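# Secure head torch cord under all four helmet clips

## Task

Work the head torch's elastic strap beneath every one of the helmet's four clips so that each clip closes down over it; at the end the helmet must stand upright and the torch must sit on the helmet's front.

## Robot and tools

Robot. Two six-joint arms, left_arm and right_arm, each ending in a parallel two-finger gripper with a wrist camera. Calibrated bases in the scene frame: left_arm at (+0.005, +0.298, +0.022) m, right_arm at (-0.019, -0.284, +0.009) m, both nearly unrotated, with +z up.

Frames. Scene frame: origin on the table surface halfway between the nominal bases, +x pointing out over the table, +z up, left_arm on the +y side (image left/right does not follow arm names). Each arm reports its hand pose (end_effector_position in metres, end_effector_quat_wxyz) and its wrist camera pose in its own base frame; fixed cameras (cam_head_left, cam_head_right, cam_high, cam_low) and the table are in the scene frame. Reported hand poses may be a few cm wrong, more at long reach. In the gripper frame the fingers point along +z and spread along y; end_effector_position is the pad midpoint, roughly 1 cm short of the fingertips.

Row layout. Every commanded row is a single flat list of 14 numbers covering both arms: first left_arm's seven, then right_arm's seven, even if only one arm should move. For each arm the order is: shoulder (joint2), wrist yaw (joint5), waist (joint1), elbow (joint3), wrist pitch (joint4), wrist roll (joint6), then gripper opening. The six joint values are absolute target angles in radians, the same numbers the Joint positions line shows. Stated ranges: shoulder 0.000 to 3.142, wrist yaw -1.571 to 1.571, waist -2.880 to 2.880, elbow 0.000 to 3.019, wrist pitch -1.693 to 1.571, wrist roll -2.094 to 2.094. True ends can differ by up to 0.084 rad; a target beyond a range by more than 0.084 and farther out than the current angle gets the call rejected. The opening is an absolute command from -1 (shut) to +1 (fully open). To keep an arm or gripper still, resend its values from Joint targets and Tool commands; writing 0 for an opening is a real command.

execute_actions(actions, cameras). actions is a list of actions; each action is a list of up to 15 rows, one row per 1/30 s step; if fewer rows are given the final row repeats until 15 steps pass. An empty list just returns state and images. cameras picks images: omitted, null or ["all"] gives all, [] gives none; an unknown name voids the call.

move(target, speed, blend, opening_speed, blocking, cameras). target is one 14-number row or a list of up to 15 such rows (absolute joint angles plus openings), all joints interpolated together so the hand follows a curve, with no obstacle avoidance. speed: rad/s for the joint with the longest travel, 0.01 to 12.57, default 0.5; one value or one per target. blend: corner rounding in rad for lists, default 0. opening_speed: rate of the opening command per second, at least 0.2; use a low value to close gently. blocking=false returns after about 0.5 s while the motion continues; a new move replaces it. Paths shorter than 0.5 s are stretched, longer than 10 s stop early. The result ends with a move: line: done, off_target (resting more than 0.035 rad from target), moving, held, or fault, plus limits=held if steps were withheld. done does not mean nothing was touched.

wait(seconds 0 to 10): time passes with the last commands held; a running move continues. stop(): brakes a running move. zoom_image(camera, region=[x0, y0, x1, y1] pixels, at most 504 by 504): enlarges part of that camera's latest image (all cameras are 672x504). read_manual(section="licences"): licence text only. finished_scene(scene): ends the current scene irreversibly; call it only once the clips hold the cord without the robot.

Result lines. Joint positions and Joint velocities: one block per arm in the joint order above, then finger gap in m (0.094 fully open). Joint targets: angles currently being driven toward. Tool commands: current opening commands. grip_measured: finger opening on the -1..+1 scale, which can read slightly wide when empty and does not show first contact; the gripper reaches full force about 0.05 below the touch reading. Joint torques: N m per joint, offset and noisy; joints 4 and 5 wrap at ±28. Other flags: "joint sent to its limit", "joint command not followed" (clearance check altered targets), MOTOR HOT, OVER-TEMPERATURE FAULT (arm goes limp for 30 to 60 s or more).

Motion limits. Each step a joint target may lead its measured angle by at most 0.716 rad (waist, shoulder), 0.645 (elbow), 0.69 (wrist pitch), 1.84 (wrist yaw), 3.24 (wrist roll); targets putting the gripper over 110 mm from where it is are scaled back. Far targets need several actions; an unfinished motion must be commanded again.

Cautions. Never let the helmet or torch leave the table. Avoid drops, releasing moving parts, fast impacts and heavy pressing; contact force grows with speed and with how far the target lies past the contact. Keep the arms from striking each other and never close one gripper on the other's fingers. Avoid long stretched holds or pushing at unreachable poses, which overheat motors. Loose objects may occasionally be nudged by outside pushes, and the simulation keeps running while you think.

Each tool is called after "Request:" as name(argument=value, ...), one argument or row to a line, values as JSON.

## Session

Request:
execute_actions(
  actions=[],
)

Scene clock: 0.00 s.
left_arm: end_effector_position=(+0.3124, -0.4148, +0.1727) grip_measured=+1.000 end_effector_quat_wxyz=(-0.023, +0.868, +0.441, -0.228) | right_arm: end_effector_position=(+0.5977, -0.4348, +0.3591) grip_measured=+1.000 end_effector_quat_wxyz=(+0.439, +0.427, +0.665, -0.427)
Joint names: [shoulder, wrist yaw, waist, elbow, wrist pitch, wrist roll]
Joint positions: left_arm=[1.835 0.421 -0.789 1.626 -1.559 1.455 0.094] | right_arm=[1.805 0.851 -0.453 1.667 -0.25 0.099 0.094]
Joint velocities: within noise
Joint torques (N m): no reading
Heat: left arm: hottest shoulder 34 °C; right arm: hottest elbow 33 °C.
Joint targets: left_arm=[1.839 0.421 -0.789 1.645 -1.560 1.455] | right_arm=[1.809 0.851 -0.453 1.694 -0.247 0.099]
Tool commands: left_gripper/opening=+1.0 right_gripper/opening=+1.0

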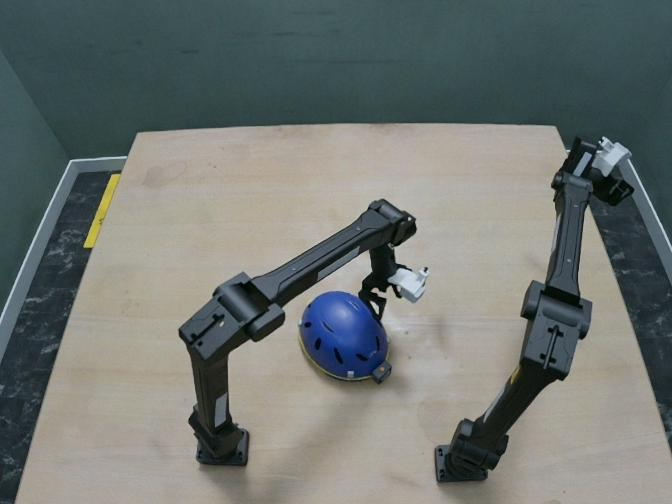

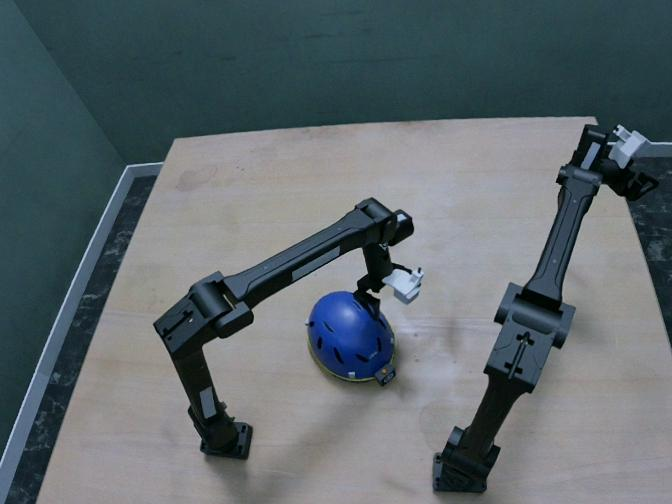

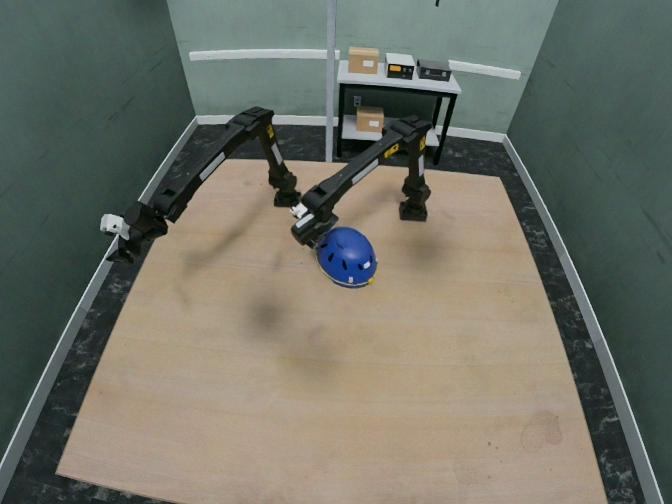

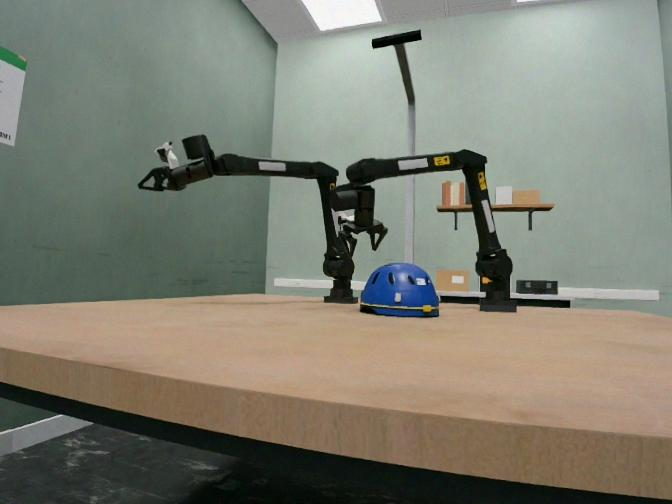

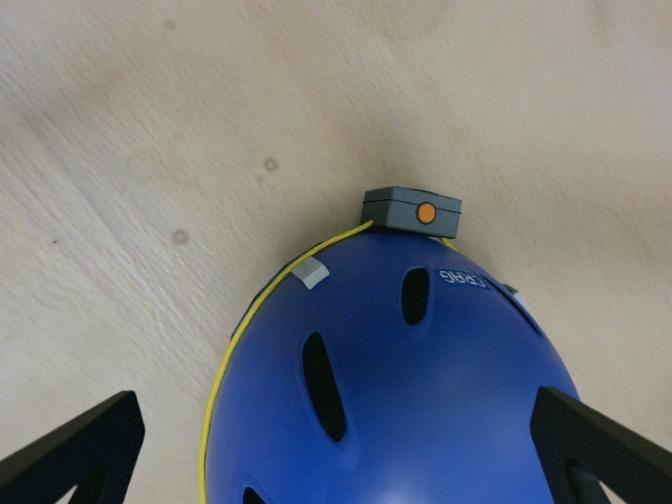

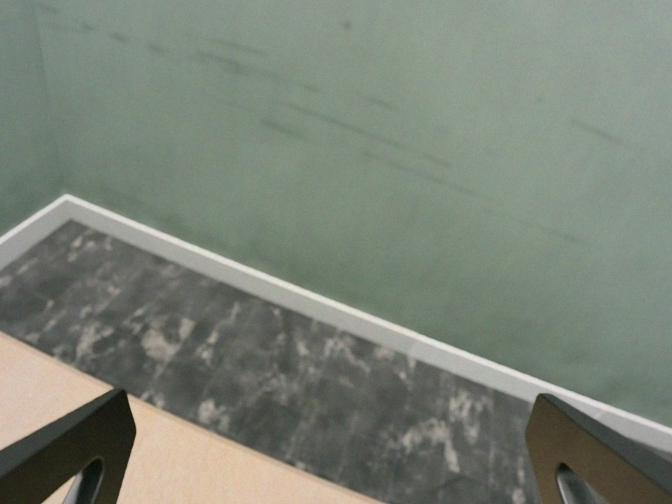

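Request:
zoom_image(
  camera="cam_head_left",
  region=[280, 270, 440, 390],
)

Request:
zoom_image(
  camera="cam_high",
  region=[290, 210, 400, 300],
)

Request:
zoom_image(
  camera="cam_low",
  region=[340, 250, 460, 330],
)

Request:
zoom_image(
  camera="cam_left_wrist",
  region=[180, 160, 600, 475],
)

Scaled by 3.150.

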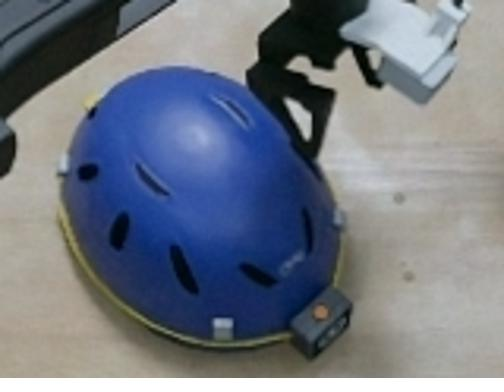

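Scaled by 4.582.

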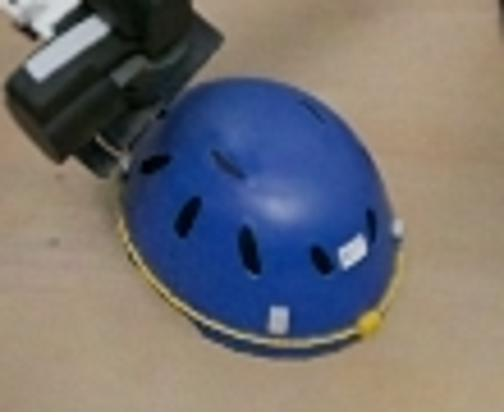

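Scaled by 4.200.

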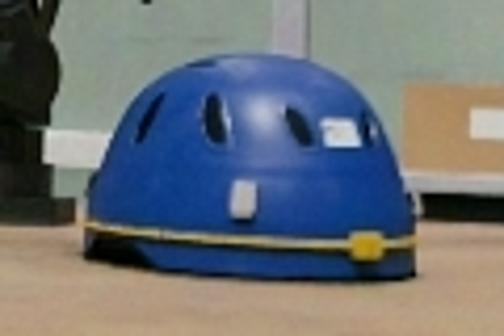

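Scaled by 1.200.

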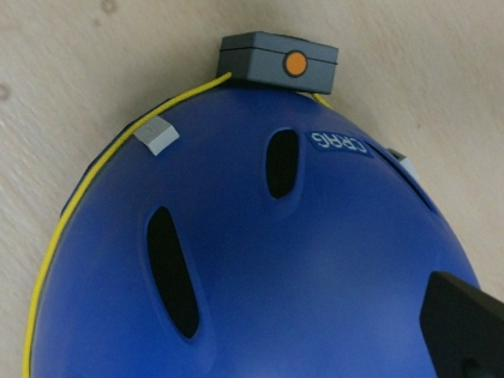

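Request:
move(
  target=[
    [1.7,0.2,-0.789,1.9,-1.5,1.0,1,1.809,0.851,-0.453,1.694,-0.247,0.099,1],
    [1.5,0.0,0.3,1.9,-1.5,0.0,1,1.809,0.5,-0.453,1.694,-0.8,0.0,1],
    [1.5,0.0,0.3,1.9,-1.5,0.0,1,2.013,0,0.674,1.879,-1.666,0,1],
  ],
  speed=0.8,
  cameras=["cam_head_left","cam_right_wrist"],
)

Scene clock: 73.03 s.
left_arm: end_effector_position=(+0.5006, +0.1551, +0.4186) grip_measured=+1.000 end_effector_quat_wxyz=(+0.202, -0.143, +0.968, +0.031) | right_arm: end_effector_position=(+0.4304, +0.3468, +0.1467) grip_measured=+1.000 end_effector_quat_wxyz=(-0.119, -0.328, +0.936, -0.043)
Joint names: [shoulder, wrist yaw, waist, elbow, wrist pitch, wrist roll]
Joint positions: left_arm=[1.512 0.001 0.302 1.863 -1.511 0.008 0.094] | right_arm=[1.99 0.001 0.679 1.822 -1.657 0.005 0.094]
Joint velocities: within noise
Joint torques (N m): left_arm=[-13.68 -0.14 -0.26 11.1 1.69 -0.06] | right_arm=[-20.37 0.06 -0.38 14.89 -0.72 -0.14]
Heat: left arm: hottest shoulder 36 °C; right arm: hottest elbow 47 °C.
Joint targets: left_arm=[1.500 0.000 0.300 1.900 -1.500 0.000] | right_arm=[2.013 0.000 0.674 1.879 -1.666 0.000]
move: off_target (left_arm, right_arm); left_arm: the elbow is farthest, 0.037 rad from its target; right_arm: the elbow is farthest, 0.057 rad from its target
camera_calibration:
cam_right_wrist: T_world_to_cam=[[0.62475, -0.780817, -0.00329856, 0.00210299], [-0.60576, -0.48734, 0.628931, 0.377683], [-0.492688, -0.390927, -0.777454, 0.547847], [0, 0, 0, 1]] pos_world=[0.497389, 0.39987, 0.188396]
Images, in order (width x height): cam_head_left 672x504, cam_right_wrist 672x504.

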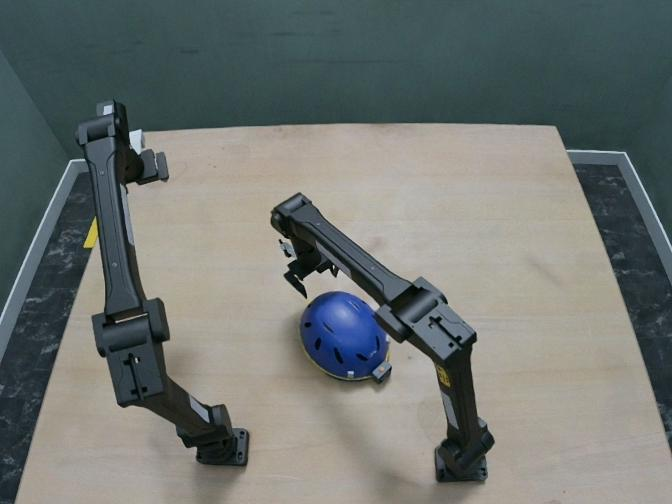

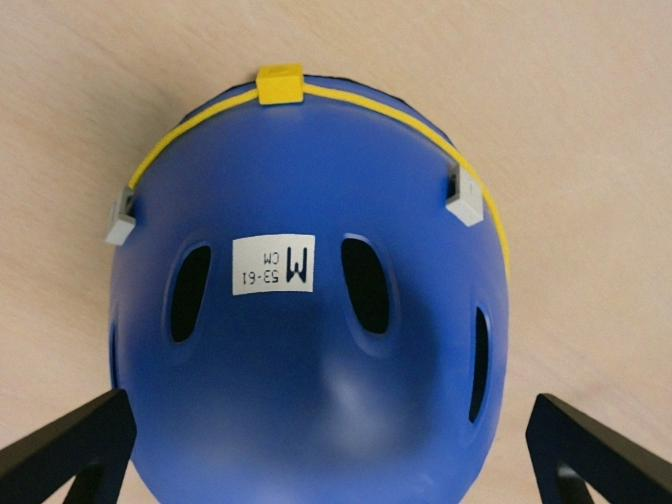

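Request:
zoom_image(
  camera="cam_right_wrist",
  region=[420, 120, 540, 240],
)

Request:
zoom_image(
  camera="cam_right_wrist",
  region=[80, 150, 200, 270],
)

Scaled by 4.200.

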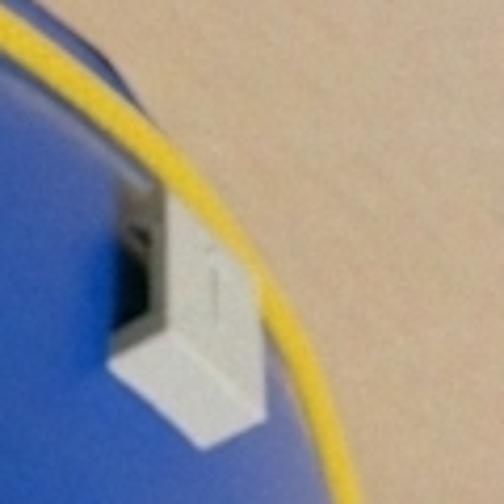

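Scaled by 4.200.

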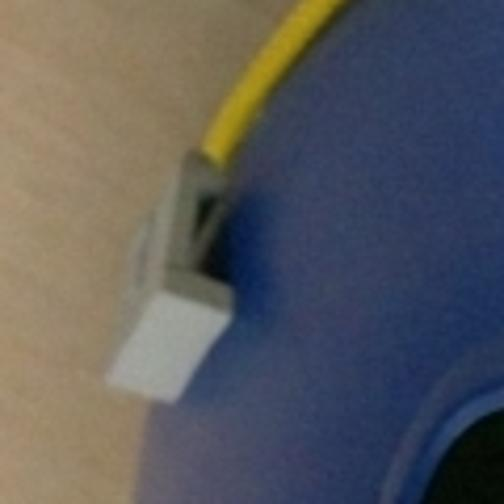

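Request:
move(
  target=[
    [1.5,0.0,0.3,1.9,-1.5,0.8,0,1.6,0,0.674,2.0,-1.6,0,0],
    [1.5,0.4,0.15,1.5,-1.2,1.6,0,1.5,0,-0.2,2.0,-1.5,0,0],
    [1.35,0.872,0.022,0.8,-0.9,1.63,0,1.5,0,-0.4,2.0,-1.5,0,0],
    [1.453,0.872,0.022,0.660,-0.823,1.63,0,1.5,0,-0.4,2.0,-1.5,0,0],
  ],
  speed=0.7,
  blend=0.15,
  cameras=["cam_head_left","cam_high","cam_low","cam_left_wrist"],
)

Scene clock: 169.50 s.
left_arm: end_effector_position=(+0.3091, -0.1208, +0.0618) grip_measured=+0.002 end_effector_quat_wxyz=(+0.297, +0.640, +0.643, -0.299) | right_arm: end_effector_position=(+0.4897, -0.2041, +0.4551) grip_measured=+0.002 end_effector_quat_wxyz=(+0.238, +0.192, +0.951, -0.047)
Joint names: [shoulder, wrist yaw, waist, elbow, wrist pitch, wrist roll]
Joint positions: left_arm=[1.442 0.869 0.036 0.664 -0.835 1.622 0.047] | right_arm=[1.514 0.001 -0.394 1.945 -1.513 0.005 0.047]
Joint velocities: within noise
Joint torques (N m): left_arm=[-7.53 0.58 -2.26 5.19 0.69 0.06] | right_arm=[-17.61 -0.02 0.09 15.73 1.88 -0.11]
Heat: left arm: hottest elbow 43 °C; right arm: hottest elbow 49 °C.
Joint targets: left_arm=[1.453 0.872 0.022 0.660 -0.823 1.630] | right_arm=[1.500 0.000 -0.400 2.000 -1.500 0.000]
move: off_target (right_arm); blend cut to 0.07 rad at target 3; right_arm: the elbow is farthest, 0.055 rad from its target
camera_calibration:
cam_left_wrist: T_world_to_cam=[[-0.999922, 0.00774097, 0.00983312, 0.309605], [0.00290324, 0.90779, -0.419415, 0.174953], [-0.0121731, -0.419354, -0.907741, 0.0986528], [0, 0, 0, 1]] pos_world=[0.310274, -0.119847, 0.159885]
Images, in order (width x height): cam_head_left 672x504, cam_high 672x504, cam_low 672x504, cam_left_wrist 672x504.

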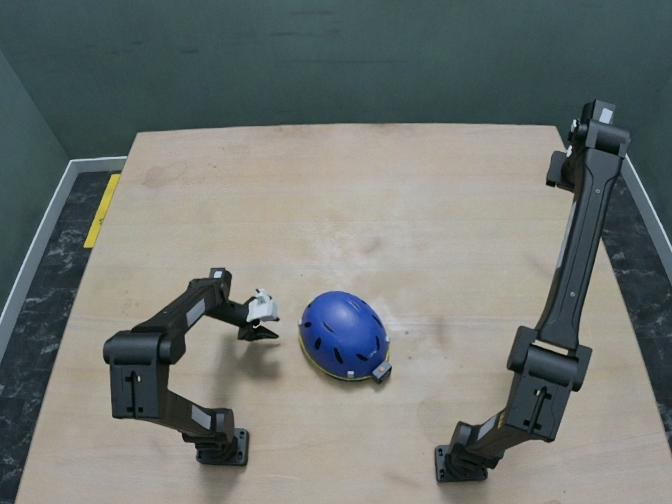

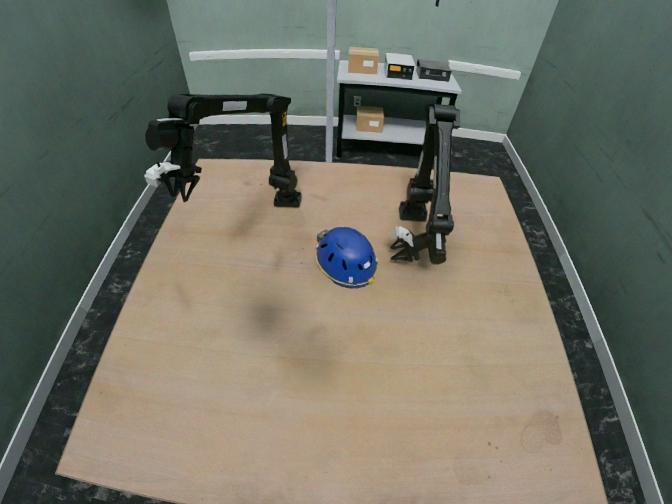

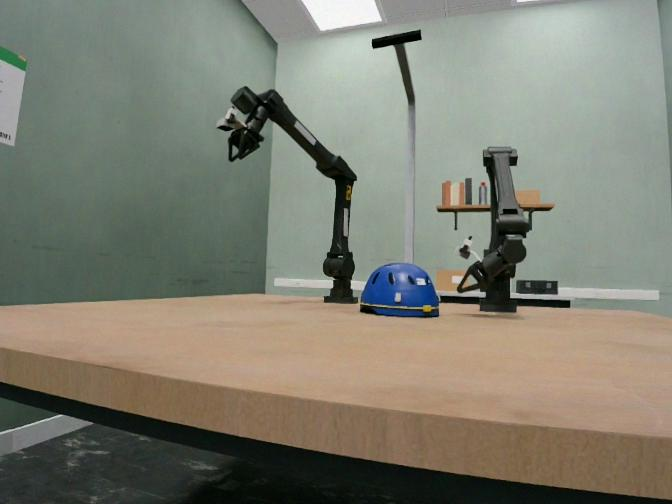

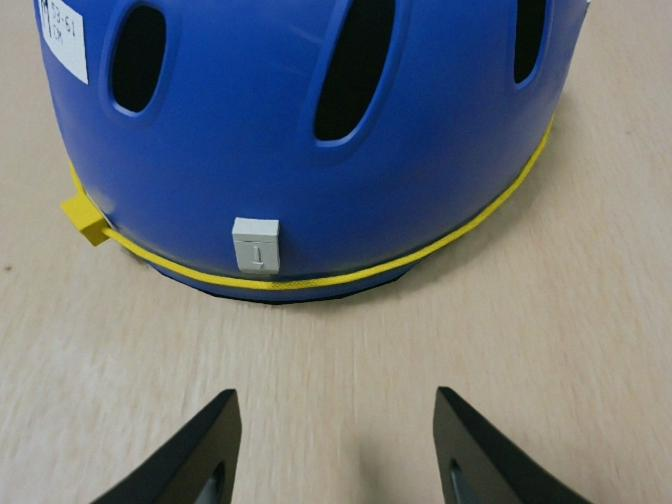

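Request:
move(
  target=[1.6106,0.7826,-0.0927,0.6857,-0.570,1.462,-0.36,1.5,0,-0.4,2.0,-1.5,0,0],
  speed=0.3,
  cameras=["cam_low","cam_left_wrist"],
)

Request:
zoom_image(
  camera="cam_low",
  region=[360, 250, 480, 330],
)

Scene clock: 202.13 s.
left_arm: end_effector_position=(+0.3278, -0.1484, +0.0072) grip_measured=-0.358 end_effector_quat_wxyz=(+0.267, +0.655, +0.651, -0.275) | right_arm: end_effector_position=(+0.4897, -0.2041, +0.4551) grip_measured=+0.002 end_effector_quat_wxyz=(+0.238, +0.192, +0.951, -0.047)
Joint names: [shoulder, wrist yaw, waist, elbow, wrist pitch, wrist roll]
Joint positions: left_arm=[1.59 0.786 -0.079 0.664 -0.582 1.471 0.03] | right_arm=[1.514 0.001 -0.394 1.945 -1.513 0.005 0.047]
Joint velocities: within noise
Joint torques (N m): left_arm=[-7.47 0.37 -1.96 6.32 1.17 -0.07] | right_arm=[-17.85 0.01 -0.5 15.61 1.89 -0.11]
Heat: left arm: hottest elbow 39 °C; right arm: hottest elbow 50 °C.
Joint targets: left_arm=[1.610 0.783 -0.093 0.686 -0.570 1.462] | right_arm=[1.500 0.000 -0.400 2.000 -1.500 0.000]
move: off_target (right_arm); right_arm: the elbow is farthest, 0.055 rad from its target
camera_calibration:
cam_left_wrist: T_world_to_cam=[[-0.999703, 0.0181642, 0.0162495, 0.330405], [0.0114854, 0.939178, -0.343238, 0.178333], [-0.0214958, -0.34295, -0.939108, 0.052454], [0, 0, 0, 1]] pos_world=[0.329386, -0.155499, 0.105102]
Images, in order (width x height): cam_low 672x504, cam_left_wrist 672x504.

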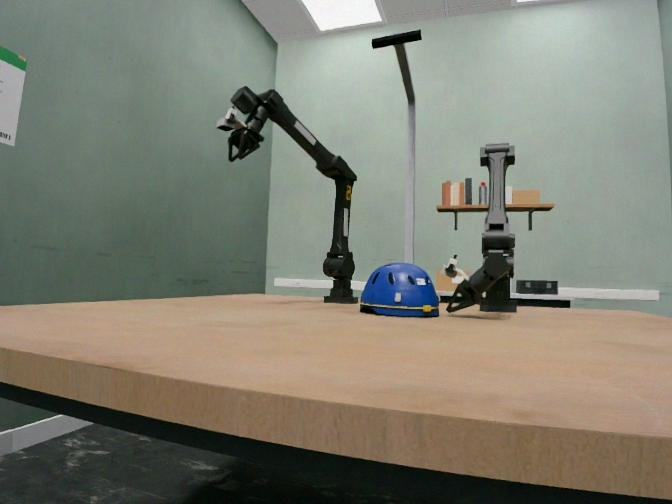

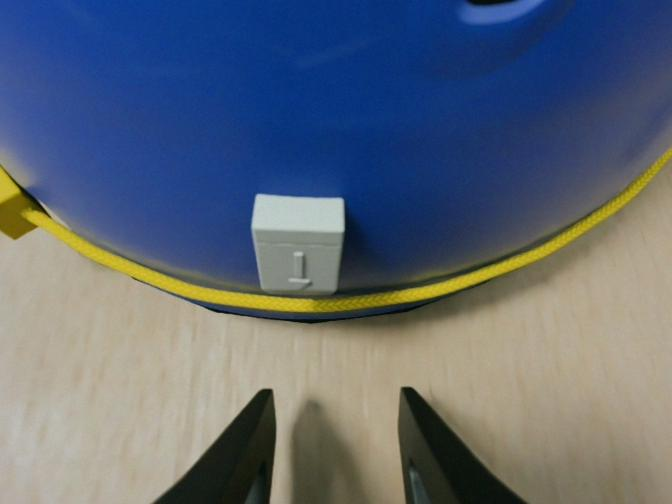

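Scaled by 4.200.

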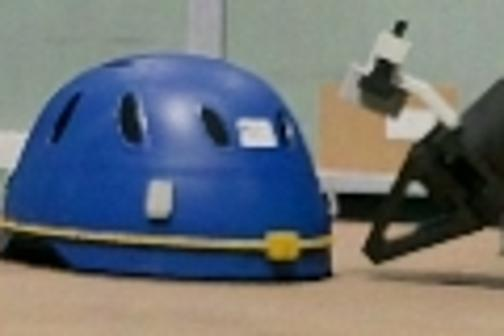

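Request:
zoom_image(
  camera="cam_low",
  region=[420, 290, 470, 325],
)

Scaled by 10.080.

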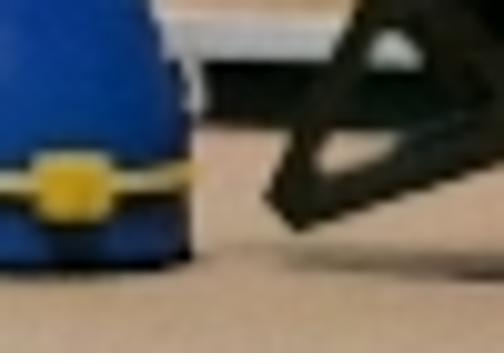

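Request:
move(
  target=[1.655,0.783,-0.145,0.735,-0.574,1.462,-0.36,1.5,0,-0.4,2.0,-1.5,0,0],
  speed=0.1,
  cameras=["cam_low","cam_left_wrist"],
)

Request:
zoom_image(
  camera="cam_low",
  region=[420, 290, 470, 325],
)

Scene clock: 232.07 s.
left_arm: end_effector_position=(+0.3349, -0.1673, +0.0037) grip_measured=-0.358 end_effector_quat_wxyz=(+0.260, +0.671, +0.634, -0.282) | right_arm: end_effector_position=(+0.4897, -0.2041, +0.4551) grip_measured=+0.002 end_effector_quat_wxyz=(+0.238, +0.192, +0.951, -0.047)
Joint names: [shoulder, wrist yaw, waist, elbow, wrist pitch, wrist roll]
Joint positions: left_arm=[1.631 0.785 -0.131 0.704 -0.581 1.47 0.03] | right_arm=[1.514 0.001 -0.394 1.945 -1.513 0.005 0.047]
Joint velocities: within noise
Joint torques (N m): left_arm=[-8.64 0.36 -1.9 7.16 0.94 -0.05] | right_arm=[-17.67 0.06 -0.56 15.56 1.78 -0.11]
Heat: left arm: hottest elbow 38 °C; right arm: hottest elbow 51 °C.
Joint targets: left_arm=[1.655 0.783 -0.145 0.735 -0.574 1.462] | right_arm=[1.500 0.000 -0.400 2.000 -1.500 0.000]
move: off_target (right_arm); right_arm: the elbow is farthest, 0.055 rad from its target
camera_calibration:
cam_left_wrist: T_world_to_cam=[[-0.997451, 0.0695319, 0.0159979, 0.345749], [0.0598474, 0.937436, -0.342975, 0.178367], [-0.0388447, -0.341143, -0.939208, 0.0489326], [0, 0, 0, 1]] pos_world=[0.336094, -0.174555, 0.101602]
Images, in order (width x height): cam_low 672x504, cam_left_wrist 672x504.

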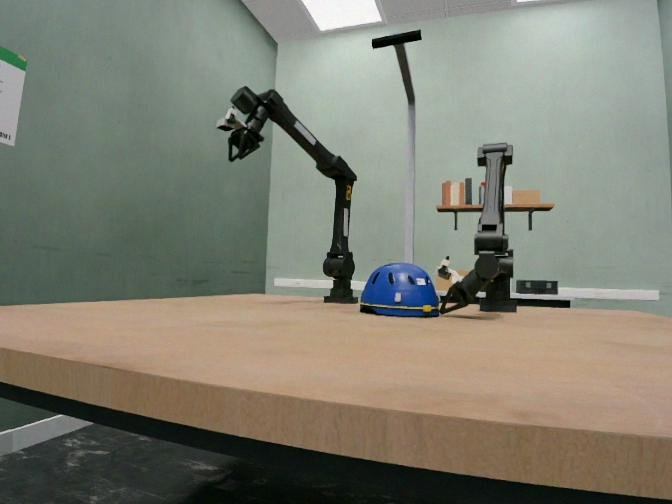

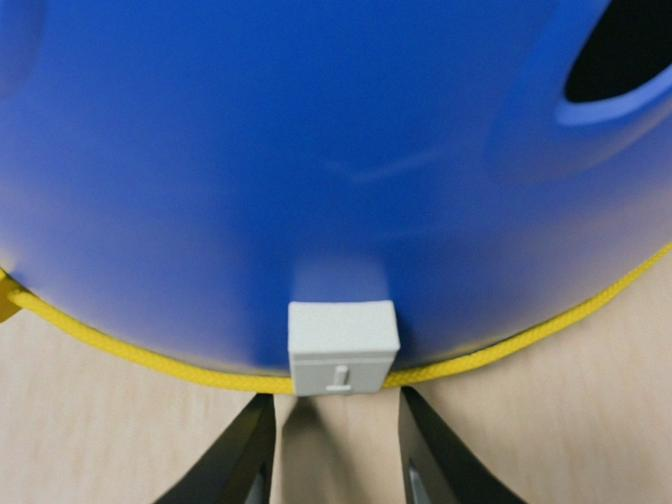

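Scaled by 10.080.

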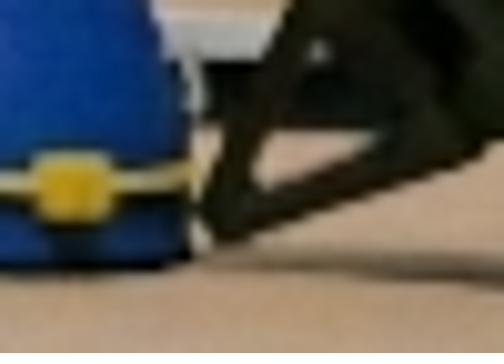

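Request:
move(
  target=[
    [1.661,0.783,-0.1685,0.743,-0.576,1.462,-0.25,1.5,0,-0.4,2.0,-1.5,0,0],
    [1.62,0.783,-0.1685,0.7525,-0.626,1.462,-0.25,1.5,0,-0.4,2.0,-1.5,0,0],
  ],
  speed=0.08,
  cameras=["cam_low","cam_left_wrist"],
)

Request:
zoom_image(
  camera="cam_low",
  region=[420, 290, 470, 325],
)

Scene clock: 248.67 s.
left_arm: end_effector_position=(+0.3324, -0.1743, +0.0053) grip_measured=-0.252 end_effector_quat_wxyz=(+0.248, +0.675, +0.631, -0.291) | right_arm: end_effector_position=(+0.4897, -0.2041, +0.4551) grip_measured=+0.002 end_effector_quat_wxyz=(+0.238, +0.192, +0.951, -0.047)
Joint names: [shoulder, wrist yaw, waist, elbow, wrist pitch, wrist roll]
Joint positions: left_arm=[1.637 0.784 -0.152 0.721 -0.615 1.469 0.035] | right_arm=[1.514 0.001 -0.394 1.945 -1.513 0.005 0.047]
Joint velocities: within noise
Joint torques (N m): left_arm=[-11.63 0.42 -2.61 7.12 -0.16 0.01] | right_arm=[-17.03 0 -0.97 15.6 1.63 -0.14]
Heat: left arm: hottest elbow 37 °C; right arm: hottest elbow 51 °C.
Joint targets: left_arm=[1.620 0.783 -0.169 0.753 -0.626 1.462] | right_arm=[1.500 0.000 -0.400 2.000 -1.500 0.000]
move: off_target (right_arm); right_arm: the elbow is farthest, 0.055 rad from its target
camera_calibration:
cam_left_wrist: T_world_to_cam=[[-0.995146, 0.0900093, 0.0397718, 0.346388], [0.0712075, 0.937627, -0.340273, 0.181802], [-0.0679188, -0.335789, -0.939485, 0.0585327], [0, 0, 0, 1]] pos_world=[0.335737, -0.181986, 0.103076]
Images, in order (width x height): cam_low 672x504, cam_left_wrist 672x504.

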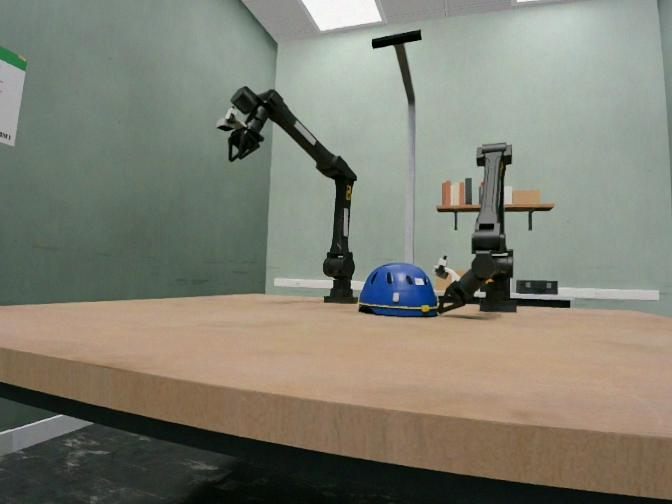

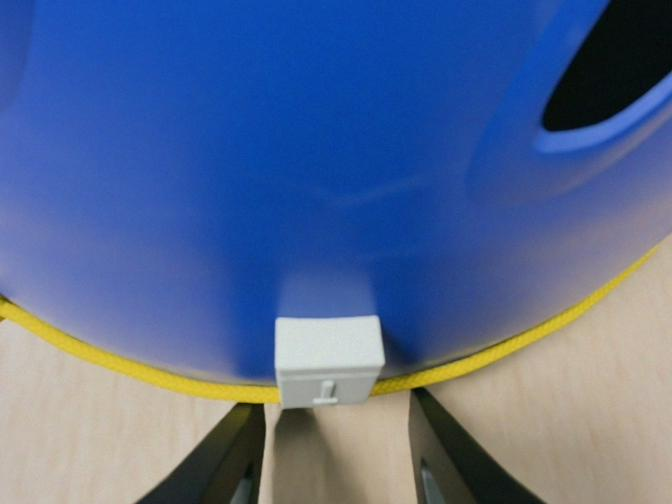

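Scaled by 10.080.

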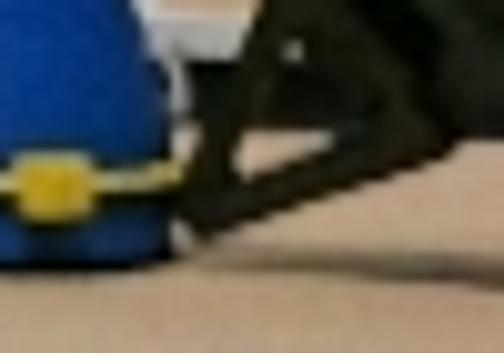

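Request:
move(
  target=[1.565,0.783,-0.1685,0.765,-0.693,1.462,-0.25,1.5,0,-0.4,2.0,-1.5,0,0],
  speed=0.08,
  cameras=["cam_low","cam_left_wrist"],
)

Request:
zoom_image(
  camera="cam_low",
  region=[420, 290, 470, 325],
)

Request:
zoom_image(
  camera="cam_left_wrist",
  region=[200, 250, 480, 460],
)

Scene clock: 256.27 s.
left_arm: end_effector_position=(+0.3304, -0.1746, +0.0258) grip_measured=-0.252 end_effector_quat_wxyz=(+0.247, +0.675, +0.631, -0.292) | right_arm: end_effector_position=(+0.4897, -0.2041, +0.4551) grip_measured=+0.002 end_effector_quat_wxyz=(+0.238, +0.192, +0.951, -0.047)
Joint names: [shoulder, wrist yaw, waist, elbow, wrist pitch, wrist roll]
Joint positions: left_arm=[1.582 0.784 -0.154 0.731 -0.682 1.469 0.035] | right_arm=[1.514 0.001 -0.394 1.945 -1.513 0.005 0.047]
Joint velocities: within noise
Joint torques (N m): left_arm=[-11.22 0.42 -2.61 7.76 -0.16 -0.01] | right_arm=[-17.38 0.05 -0.38 15.51 1.73 -0.13]
Heat: left arm: hottest elbow 37 °C; right arm: hottest elbow 51 °C.
Joint targets: left_arm=[1.565 0.783 -0.168 0.765 -0.693 1.462] | right_arm=[1.500 0.000 -0.400 2.000 -1.500 0.000]
move: off_target (right_arm); right_arm: the elbow is farthest, 0.055 rad from its target
camera_calibration:
cam_left_wrist: T_world_to_cam=[[-0.994964, 0.0911998, 0.0415851, 0.343744], [0.0717244, 0.937615, -0.340197, 0.189004], [-0.0700167, -0.335501, -0.939434, 0.0783136], [0, 0, 0, 1]] pos_world=[0.33394, -0.182288, 0.123574]
Images, in order (width x height): cam_low 672x504, cam_left_wrist 672x504.

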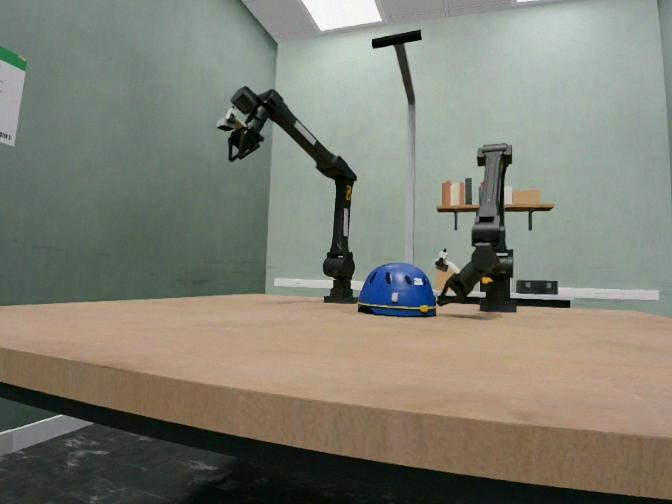

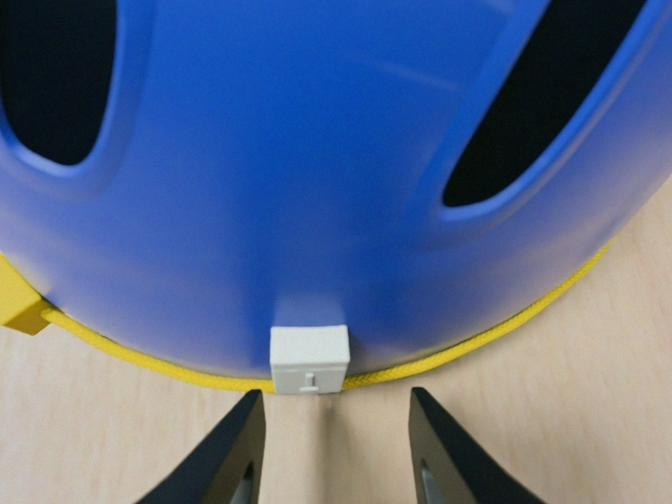

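Scaled by 10.080.

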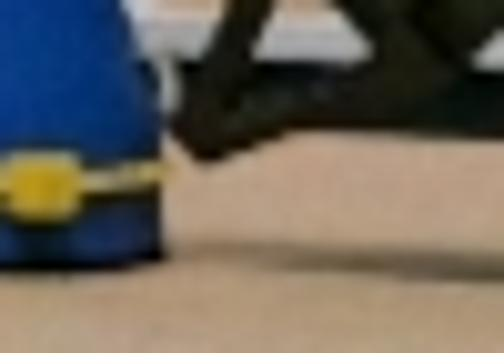

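Scaled by 1.800.

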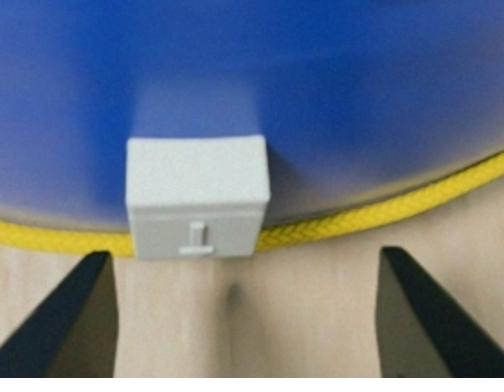

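Request:
move(
  target=[
    [1.565,0.783,-0.06,0.765,-0.693,1.462,-0.25,1.45,0,0.3,1.9,-1.5,0,-1],
    [1.855,1.016,-0.023,0.870,-0.895,1.94,-0.25,1.42,0,0.727,1.6,-1.4,0,-1],
    [1.855,1.016,-0.023,0.870,-0.895,1.94,-0.25,1.489,0,0.727,1.26,-1.301,0,-1],
  ],
  speed=[0.5,0.5,0.3],
  cameras=["cam_head_left","cam_low","cam_left_wrist","cam_right_wrist"],
)

Request:
zoom_image(
  camera="cam_low",
  region=[360, 240, 480, 330],
)

Scene clock: 300.93 s.
left_arm: end_effector_position=(+0.3406, -0.1591, +0.0018) grip_measured=-0.252 end_effector_quat_wxyz=(+0.313, +0.679, +0.539, -0.387) | right_arm: end_effector_position=(+0.3299, +0.2916, +0.1899) grip_measured=-0.984 end_effector_quat_wxyz=(+0.024, -0.352, +0.936, +0.009)
Joint names: [shoulder, wrist yaw, waist, elbow, wrist pitch, wrist roll]
Joint positions: left_arm=[1.834 1.013 -0.037 0.844 -0.884 1.932 0.035] | right_arm=[1.476 0 0.725 1.269 -1.311 0.005 0.001]
Joint velocities: within noise
Joint torques (N m): left_arm=[-10.58 0.63 0.5 5.79 -0.92 0.11] | right_arm=[-13.8 0.02 -0.44 9.72 0.64 -0.1]
Heat: left arm: hottest elbow 38 °C; right arm: hottest elbow 51 °C.
Joint targets: left_arm=[1.855 1.016 -0.023 0.870 -0.895 1.940] | right_arm=[1.489 0.000 0.727 1.260 -1.301 0.000]
move: done
camera_calibration:
cam_left_wrist: T_world_to_cam=[[-0.972177, 0.234232, -0.00265059, 0.368561], [0.194216, 0.799661, -0.568175, 0.102324], [-0.130965, -0.552881, -0.822904, 0.0476321], [0, 0, 0, 1]] pos_world=[0.344672, -0.141818, 0.0983112]
cam_right_wrist: T_world_to_cam=[[0.660738, -0.7506, -0.00493972, 0.00150767], [-0.697681, -0.616555, 0.36483, 0.380849], [-0.276887, -0.237611, -0.931061, 0.423552], [0, 0, 0, 1]] pos_world=[0.381991, 0.336587, 0.255415]
Images, in order (width x height): cam_head_left 672x504, cam_low 672x504, cam_left_wrist 672x504, cam_right_wrist 672x504.

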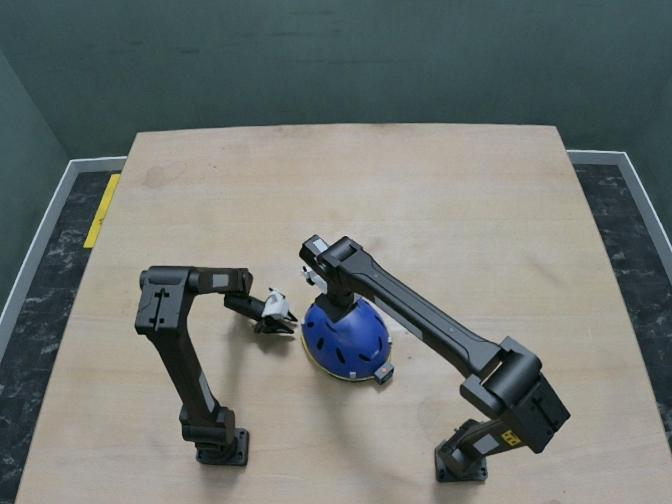

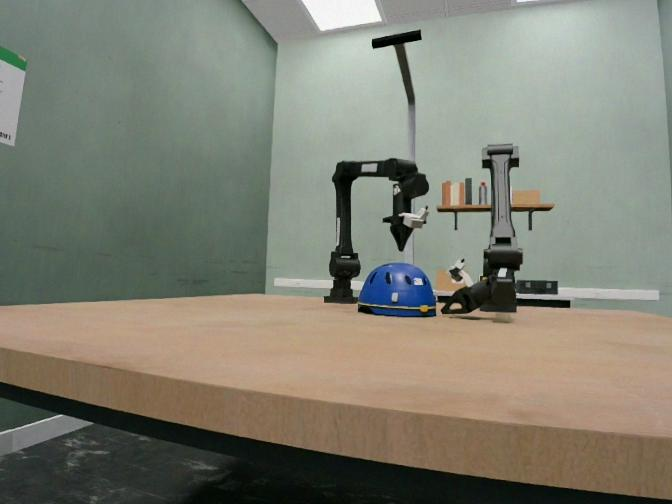

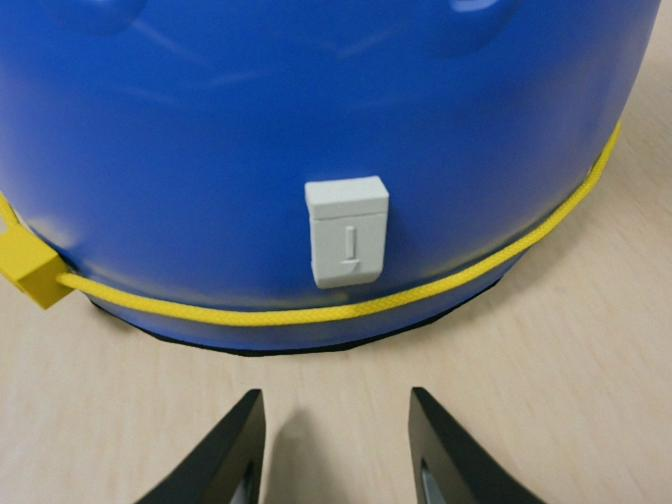

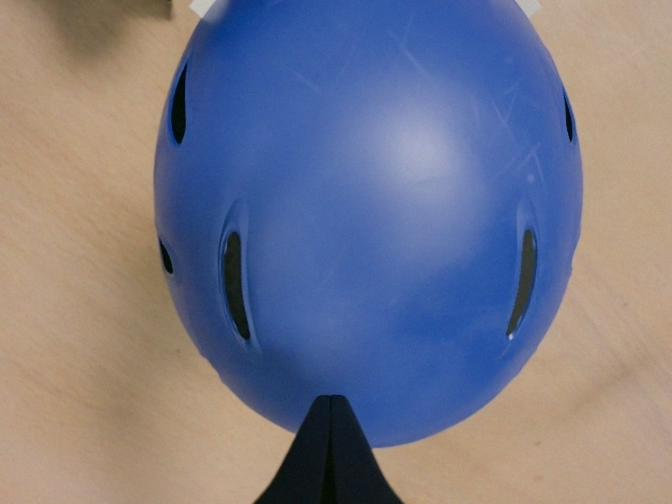

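Scaled by 4.200.

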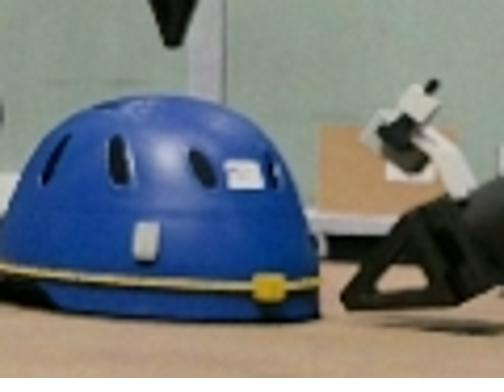

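Request:
move(
  target=[1.766,1.049,-0.056,0.728,-0.568,1.62,-0.25,1.510,0,0.727,1.202,-1.222,0,-1],
  speed=0.2,
  cameras=["cam_low","cam_left_wrist"],
)

Request:
zoom_image(
  camera="cam_low",
  region=[360, 240, 480, 330],
)

Scene clock: 323.83 s.
left_arm: end_effector_position=(+0.3430, -0.1637, -0.0044) grip_measured=-0.252 end_effector_quat_wxyz=(+0.339, +0.632, +0.591, -0.368) | right_arm: end_effector_position=(+0.3310, +0.2926, +0.1635) grip_measured=-0.984 end_effector_quat_wxyz=(+0.029, -0.352, +0.936, +0.011)
Joint names: [shoulder, wrist yaw, waist, elbow, wrist pitch, wrist roll]
Joint positions: left_arm=[1.784 1.048 -0.041 0.735 -0.579 1.629 0.035] | right_arm=[1.491 0 0.725 1.214 -1.232 0.005 0.001]
Joint velocities: within noise
Joint torques (N m): left_arm=[-13.1 0.58 -2.08 3.1 1.07 -0.03] | right_arm=[-12.86 0.05 -0.15 9.37 0.8 -0.09]
Heat: left arm: hottest elbow 37 °C; right arm: hottest elbow 48 °C.
Joint targets: left_arm=[1.766 1.049 -0.056 0.728 -0.568 1.620] | right_arm=[1.510 0.000 0.727 1.202 -1.222 0.000]
move: done
camera_calibration:
cam_left_wrist: T_world_to_cam=[[-0.996589, 0.0817542, 0.0112591, 0.355397], [0.0604972, 0.816532, -0.574122, 0.150649], [-0.0561303, -0.571483, -0.818692, 0.0116063], [0, 0, 0, 1]] pos_world=[0.345722, -0.145432, 0.0919917]
Images, in order (width x height): cam_low 672x504, cam_left_wrist 672x504.

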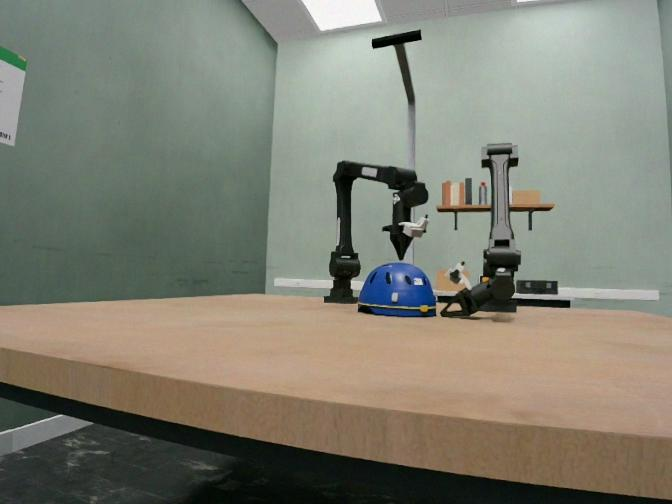

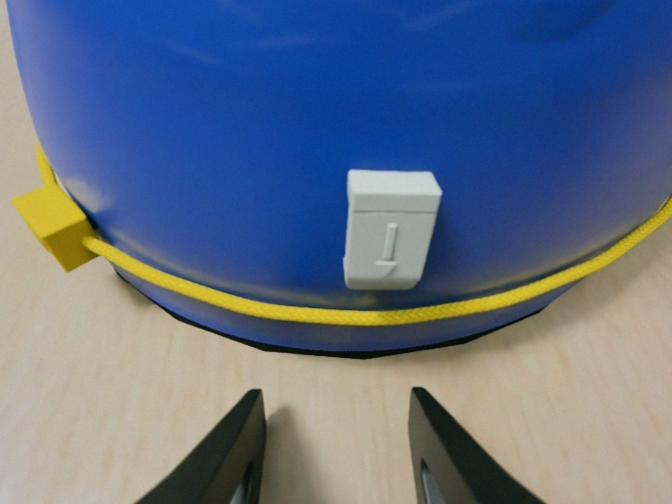

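Scaled by 4.200.

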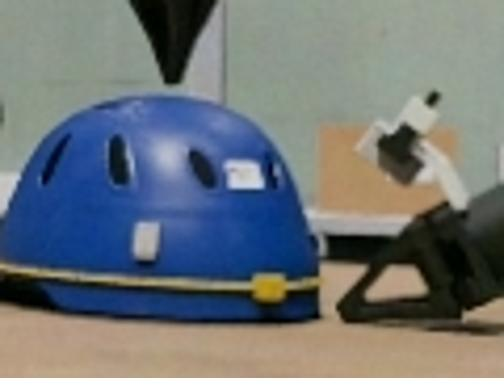

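Request:
move(
  target=[1.740,1.049,-0.062,0.705,-0.590,1.62,-0.25,1.522,0,0.727,1.169,-1.177,0,-1],
  speed=0.06,
  cameras=["cam_low","cam_left_wrist","cam_right_wrist"],
)

Request:
zoom_image(
  camera="cam_low",
  region=[360, 240, 480, 330],
)

Scene clock: 332.50 s.
left_arm: end_effector_position=(+0.3340, -0.1654, -0.0004) grip_measured=-0.252 end_effector_quat_wxyz=(+0.338, +0.634, +0.590, -0.369) | right_arm: end_effector_position=(+0.3318, +0.2933, +0.1541) grip_measured=-0.984 end_effector_quat_wxyz=(+0.032, -0.352, +0.935, +0.012)
Joint names: [shoulder, wrist yaw, waist, elbow, wrist pitch, wrist roll]
Joint positions: left_arm=[1.759 1.048 -0.047 0.712 -0.58 1.628 0.035] | right_arm=[1.497 0 0.725 1.195 -1.201 0.005 0.001]
Joint velocities: within noise
Joint torques (N m): left_arm=[-12.22 0.65 -2.08 3.19 -0.14 0] | right_arm=[-13.45 0.04 -0.09 8.16 1.5 -0.16]
Heat: left arm: hottest elbow 36 °C; right arm: hottest elbow 46 °C.
Joint targets: left_arm=[1.740 1.049 -0.062 0.705 -0.590 1.620] | right_arm=[1.522 0.000 0.727 1.169 -1.177 0.000]
move: done
camera_calibration:
cam_left_wrist: T_world_to_cam=[[-0.996143, 0.0870931, 0.0106461, 0.347318], [0.0652263, 0.81621, -0.574061, 0.153232], [-0.0586862, -0.571153, -0.818743, 0.0143216], [0, 0, 0, 1]] pos_world=[0.336824, -0.147139, 0.0959924]
cam_right_wrist: T_world_to_cam=[[0.660847, -0.750505, -0.00494981, 0.00136363], [-0.701735, -0.620215, 0.350573, 0.400907], [-0.266177, -0.228202, -0.936522, 0.385728], [0, 0, 0, 1]] pos_world=[0.383101, 0.337696, 0.220703]
Images, in order (width x height): cam_low 672x504, cam_left_wrist 672x504, cam_right_wrist 672x504.

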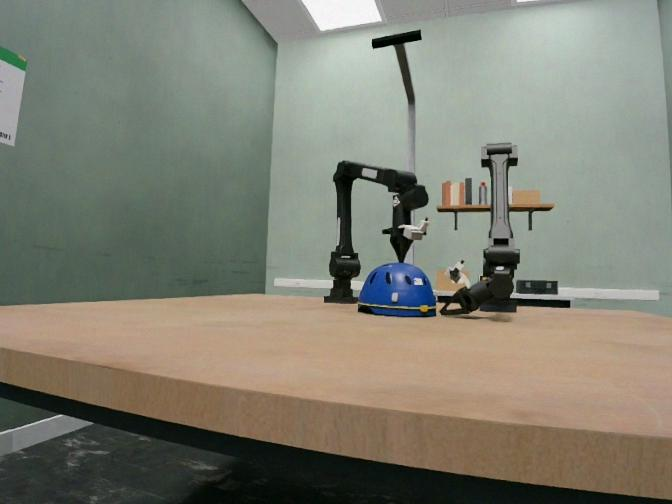

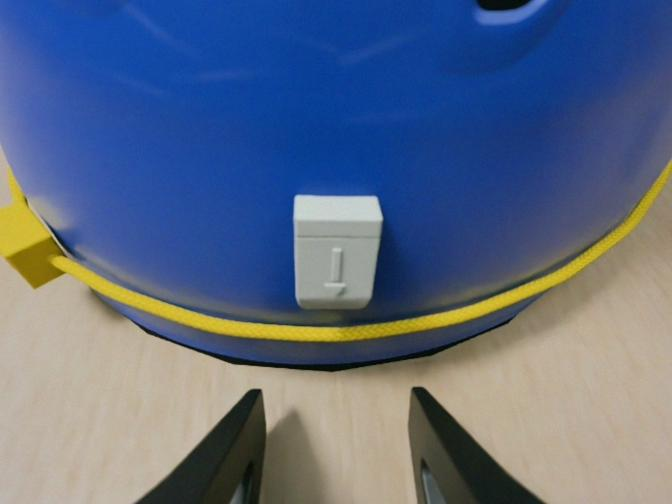

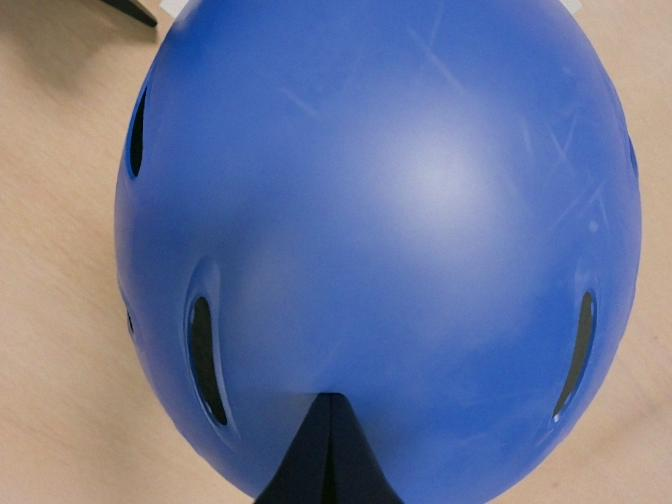

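Scaled by 4.200.

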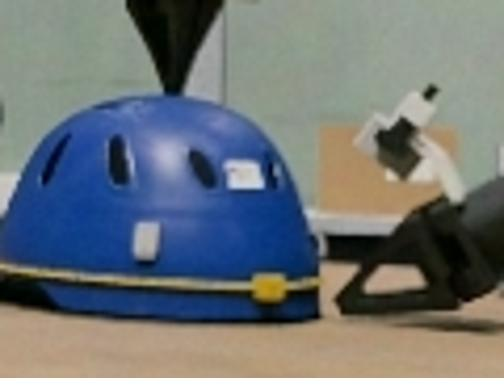

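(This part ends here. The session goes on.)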